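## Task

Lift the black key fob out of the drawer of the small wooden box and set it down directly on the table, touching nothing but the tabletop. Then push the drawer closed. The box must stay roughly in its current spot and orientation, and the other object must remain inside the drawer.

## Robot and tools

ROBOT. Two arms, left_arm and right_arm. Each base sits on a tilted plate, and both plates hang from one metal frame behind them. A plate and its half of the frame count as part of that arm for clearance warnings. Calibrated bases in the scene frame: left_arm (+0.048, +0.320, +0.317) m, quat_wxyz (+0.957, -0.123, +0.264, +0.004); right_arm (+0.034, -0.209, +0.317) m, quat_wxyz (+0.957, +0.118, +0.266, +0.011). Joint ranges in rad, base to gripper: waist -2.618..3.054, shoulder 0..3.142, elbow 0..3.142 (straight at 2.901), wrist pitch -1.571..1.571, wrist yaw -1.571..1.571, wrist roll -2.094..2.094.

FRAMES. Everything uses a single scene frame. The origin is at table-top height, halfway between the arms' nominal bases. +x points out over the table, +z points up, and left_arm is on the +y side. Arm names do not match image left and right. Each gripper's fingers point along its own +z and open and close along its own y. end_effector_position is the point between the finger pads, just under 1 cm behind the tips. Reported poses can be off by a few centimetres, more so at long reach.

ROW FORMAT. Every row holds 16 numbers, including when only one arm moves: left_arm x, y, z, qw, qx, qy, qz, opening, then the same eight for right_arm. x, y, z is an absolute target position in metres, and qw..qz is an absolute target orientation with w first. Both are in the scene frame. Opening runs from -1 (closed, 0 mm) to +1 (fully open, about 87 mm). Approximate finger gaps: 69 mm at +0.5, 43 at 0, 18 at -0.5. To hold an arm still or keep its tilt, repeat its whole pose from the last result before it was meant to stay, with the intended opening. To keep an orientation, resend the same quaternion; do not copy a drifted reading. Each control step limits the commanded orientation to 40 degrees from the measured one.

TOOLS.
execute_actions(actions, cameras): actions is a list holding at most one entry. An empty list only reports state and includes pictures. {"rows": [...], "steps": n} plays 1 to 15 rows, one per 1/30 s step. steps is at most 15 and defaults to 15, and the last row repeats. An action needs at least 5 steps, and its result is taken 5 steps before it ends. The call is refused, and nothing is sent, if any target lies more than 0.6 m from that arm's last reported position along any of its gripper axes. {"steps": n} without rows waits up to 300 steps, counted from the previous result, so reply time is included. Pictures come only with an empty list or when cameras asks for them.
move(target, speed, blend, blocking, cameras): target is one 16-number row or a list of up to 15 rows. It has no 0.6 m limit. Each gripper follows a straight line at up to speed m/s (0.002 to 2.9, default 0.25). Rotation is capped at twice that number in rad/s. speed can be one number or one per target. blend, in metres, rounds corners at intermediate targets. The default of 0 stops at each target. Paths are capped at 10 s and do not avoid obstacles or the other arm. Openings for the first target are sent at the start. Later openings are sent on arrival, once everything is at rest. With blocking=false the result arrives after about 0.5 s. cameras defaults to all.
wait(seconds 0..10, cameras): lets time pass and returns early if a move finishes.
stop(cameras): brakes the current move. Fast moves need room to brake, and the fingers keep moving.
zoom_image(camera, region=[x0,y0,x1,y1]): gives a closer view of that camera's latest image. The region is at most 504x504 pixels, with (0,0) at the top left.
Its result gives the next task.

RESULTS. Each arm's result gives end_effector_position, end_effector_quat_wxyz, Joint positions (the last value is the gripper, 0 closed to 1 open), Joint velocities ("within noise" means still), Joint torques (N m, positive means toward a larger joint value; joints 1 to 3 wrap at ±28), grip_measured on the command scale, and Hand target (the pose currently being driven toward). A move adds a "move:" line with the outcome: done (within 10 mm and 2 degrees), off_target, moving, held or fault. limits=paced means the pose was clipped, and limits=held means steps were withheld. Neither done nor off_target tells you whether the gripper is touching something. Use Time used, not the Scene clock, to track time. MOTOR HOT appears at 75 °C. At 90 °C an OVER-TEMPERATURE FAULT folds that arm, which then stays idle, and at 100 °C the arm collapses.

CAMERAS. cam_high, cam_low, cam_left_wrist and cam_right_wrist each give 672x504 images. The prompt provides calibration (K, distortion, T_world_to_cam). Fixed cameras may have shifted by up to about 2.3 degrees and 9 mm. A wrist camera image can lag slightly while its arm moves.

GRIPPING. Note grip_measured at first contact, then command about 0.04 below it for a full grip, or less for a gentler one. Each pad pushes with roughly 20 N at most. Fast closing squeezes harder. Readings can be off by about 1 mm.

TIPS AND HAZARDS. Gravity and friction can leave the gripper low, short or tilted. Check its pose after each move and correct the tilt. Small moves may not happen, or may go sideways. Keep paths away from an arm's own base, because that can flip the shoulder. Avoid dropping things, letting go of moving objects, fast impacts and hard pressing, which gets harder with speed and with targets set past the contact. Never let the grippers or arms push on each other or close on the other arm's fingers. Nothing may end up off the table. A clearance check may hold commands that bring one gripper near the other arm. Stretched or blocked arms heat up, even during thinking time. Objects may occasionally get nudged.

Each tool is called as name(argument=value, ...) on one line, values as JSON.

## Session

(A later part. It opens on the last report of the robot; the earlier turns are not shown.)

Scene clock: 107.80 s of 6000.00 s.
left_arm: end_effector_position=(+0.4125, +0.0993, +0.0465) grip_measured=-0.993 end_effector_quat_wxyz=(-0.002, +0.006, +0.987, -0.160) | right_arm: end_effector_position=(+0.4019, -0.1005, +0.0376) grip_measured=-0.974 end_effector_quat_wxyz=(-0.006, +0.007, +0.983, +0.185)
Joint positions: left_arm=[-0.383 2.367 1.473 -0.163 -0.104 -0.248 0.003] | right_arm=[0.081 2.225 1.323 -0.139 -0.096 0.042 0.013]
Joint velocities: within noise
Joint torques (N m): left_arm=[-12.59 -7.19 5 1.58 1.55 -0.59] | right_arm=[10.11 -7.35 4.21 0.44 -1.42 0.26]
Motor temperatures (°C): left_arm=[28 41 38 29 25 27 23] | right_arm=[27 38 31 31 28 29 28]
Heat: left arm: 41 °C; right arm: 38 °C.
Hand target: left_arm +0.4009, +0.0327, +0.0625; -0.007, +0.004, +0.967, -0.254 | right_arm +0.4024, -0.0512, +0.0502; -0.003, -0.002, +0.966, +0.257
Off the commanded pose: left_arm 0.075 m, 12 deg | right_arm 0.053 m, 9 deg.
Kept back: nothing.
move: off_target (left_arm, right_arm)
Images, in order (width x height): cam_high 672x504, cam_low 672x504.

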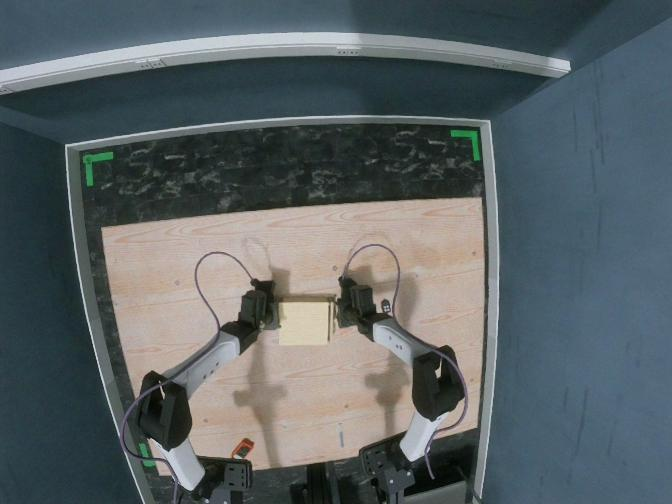

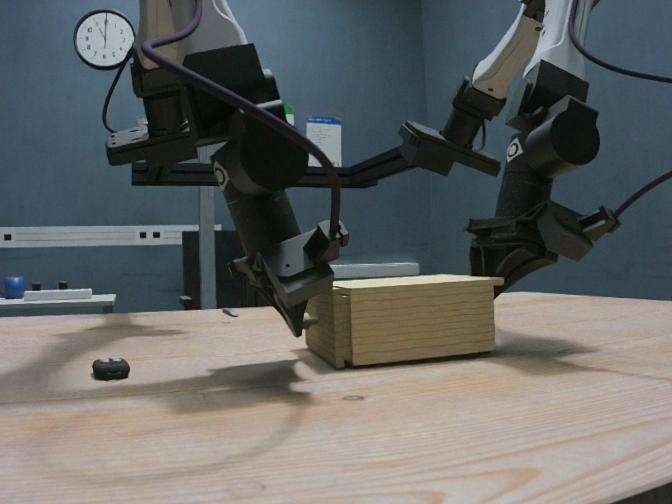

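move(target=[0.405, 0.022, 0.058, 0, 0, 0.9659, -0.2588, -1, 0.4050, -0.0220, 0.055, 0, 0, 0.9659, 0.2588, -1], speed=0.08, cameras=["cam_low", "cam_high"])

zoom_image(camera="cam_high", region=[260, 270, 440, 405])

zoom_image(camera="cam_low", region=[250, 230, 550, 410])

Scene clock: 108.97 s of 6000.00 s.
left_arm: end_effector_position=(+0.4113, +0.0941, +0.0483) grip_measured=-0.993 end_effector_quat_wxyz=(-0.003, +0.006, +0.987, -0.160) | right_arm: end_effector_position=(+0.4010, -0.0952, +0.0384) grip_measured=-0.974 end_effector_quat_wxyz=(-0.006, +0.007, +0.989, +0.150)
Joint positions: left_arm=[-0.396 2.37 1.477 -0.166 -0.112 -0.26 0.003] | right_arm=[0.124 2.225 1.323 -0.14 -0.003 0.08 0.013]
Joint velocities: within noise
Joint torques (N m): left_arm=[-12.31 -7.41 5.11 1.53 1.57 -0.56] | right_arm=[12.22 -7.82 4.78 0.43 -1.93 0.39]
Motor temperatures (°C): left_arm=[28 41 38 29 25 27 23] | right_arm=[27 38 31 31 29 29 28]
Heat: left arm: 41 °C; right arm: 38 °C.
Hand target: left_arm +0.4011, +0.0292, +0.0652; -0.006, +0.004, +0.967, -0.254 | right_arm +0.4008, -0.0283, +0.0603; -0.006, -0.003, +0.967, +0.254
Off the commanded pose: left_arm 0.073 m, 12 deg | right_arm 0.075 m, 13 deg.
Kept back: nothing.
move: off_target (left_arm, right_arm)
Images, in order (width x height): cam_high 672x504, cam_low 672x504.

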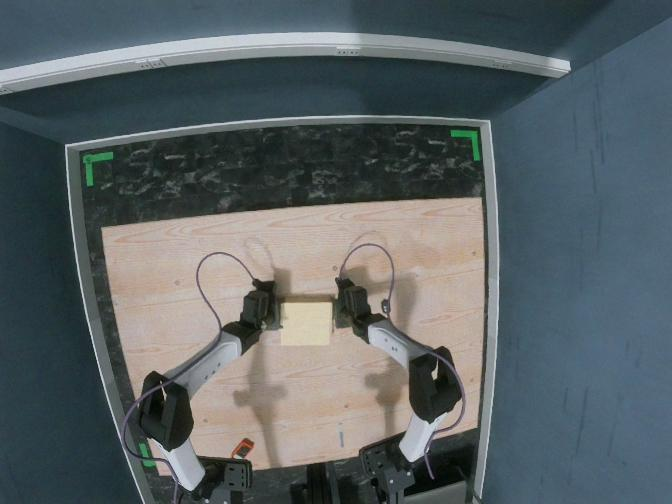

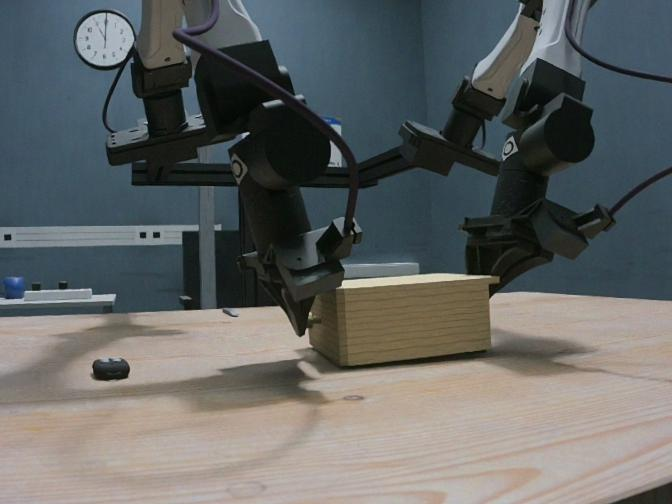

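Scaled by 2.800 from the camera's 672x504 image, which has a finer 960x720 frame.

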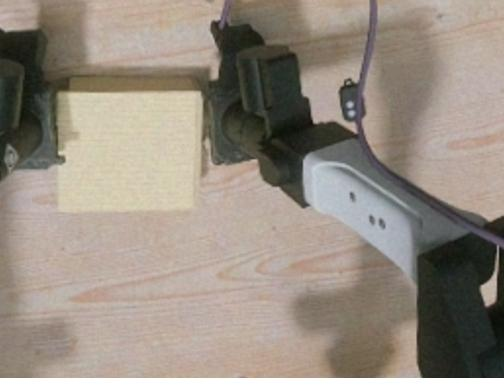

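Scaled by 1.680 from the camera's 672x504 image, which has a finer 960x720 frame.

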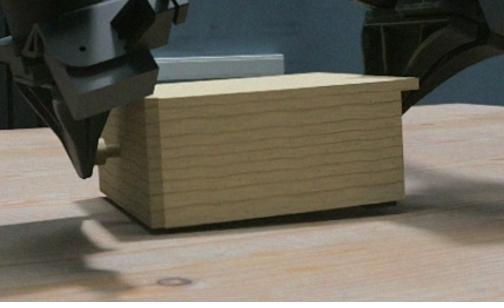

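move(target=[0.405, 0.165, 0.075, 0, 0, 0.9659, -0.2588, -1, 0.4030, -0.1650, 0.075, 0, 0, 0.9659, 0.2588, -1], speed=0.2, cameras=["cam_low", "cam_high"])

zoom_image(camera="cam_high", region=[260, 270, 440, 405])

zoom_image(camera="cam_low", region=[250, 230, 550, 410])

Scene clock: 110.70 s of 6000.00 s.
left_arm: end_effector_position=(+0.3967, +0.1646, +0.0672) grip_measured=-0.993 end_effector_quat_wxyz=(-0.014, -0.004, +0.968, -0.251) | right_arm: end_effector_position=(+0.3839, -0.1620, +0.0610) grip_measured=-0.974 end_effector_quat_wxyz=(-0.026, +0.008, +0.967, +0.255)
Joint positions: left_arm=[-0.187 2.182 1.236 -0.103 0.179 -0.1 0.003] | right_arm=[-0.116 2.123 1.266 -0.27 -0.331 -0.136 0.013]
Joint velocities: within noise
Joint torques (N m): left_arm=[-3.78 -12.08 2.21 0.69 0.4 0.31] | right_arm=[2.67 -12.33 3.93 -0.12 -0.45 -0.3]
Motor temperatures (°C): left_arm=[29 42 38 29 26 27 23] | right_arm=[27 39 31 31 29 29 28]
Heat: left arm: 42 °C; right arm: 39 °C.
Hand target: left_arm +0.4049, +0.1650, +0.0749; +0.000, +0.000, +0.966, -0.259 | right_arm +0.4026, -0.1649, +0.0748; +0.000, +0.000, +0.966, +0.259
Off the commanded pose: left_arm 0.011 m, 2 deg | right_arm 0.024 m, 3 deg.
Kept back: nothing.
move: off_target (left_arm, right_arm)
Images, in order (width x height): cam_high 672x504, cam_low 672x504.

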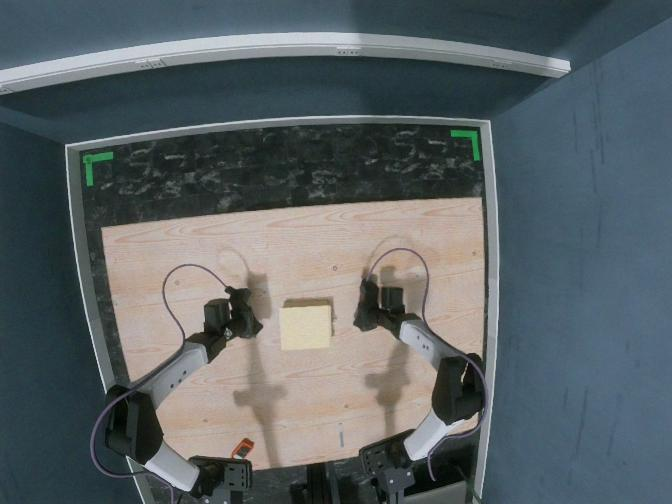

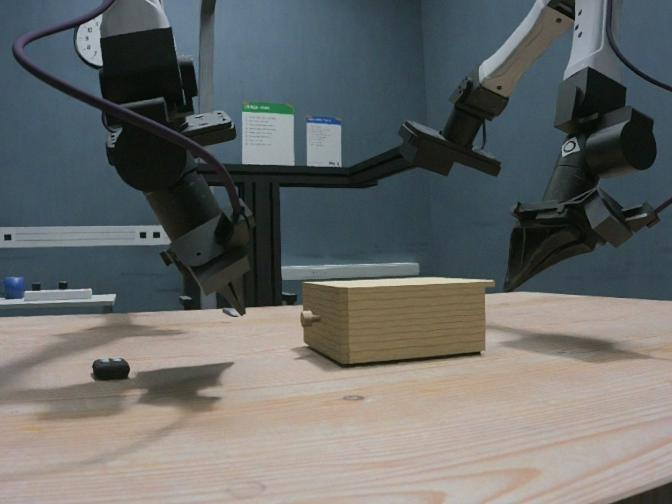

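Scaled by 2.800 from the camera's 672x504 image, which has a finer 960x720 frame.

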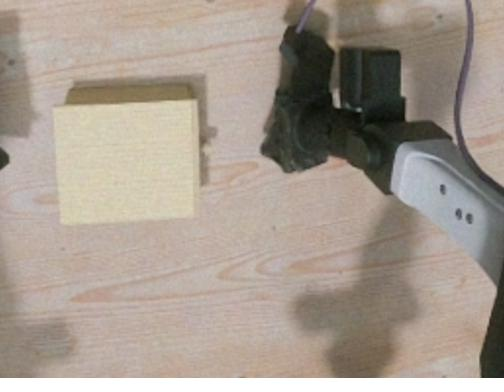

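Scaled by 1.680 from the camera's 672x504 image, which has a finer 960x720 frame.

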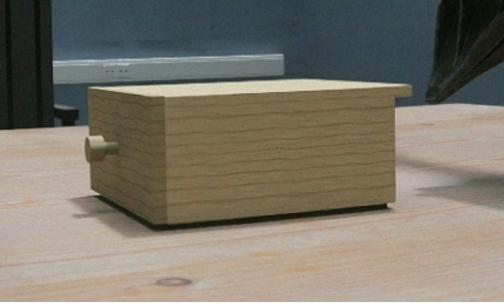

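finished_scene(scene=1)

The scene is finished: the task was done.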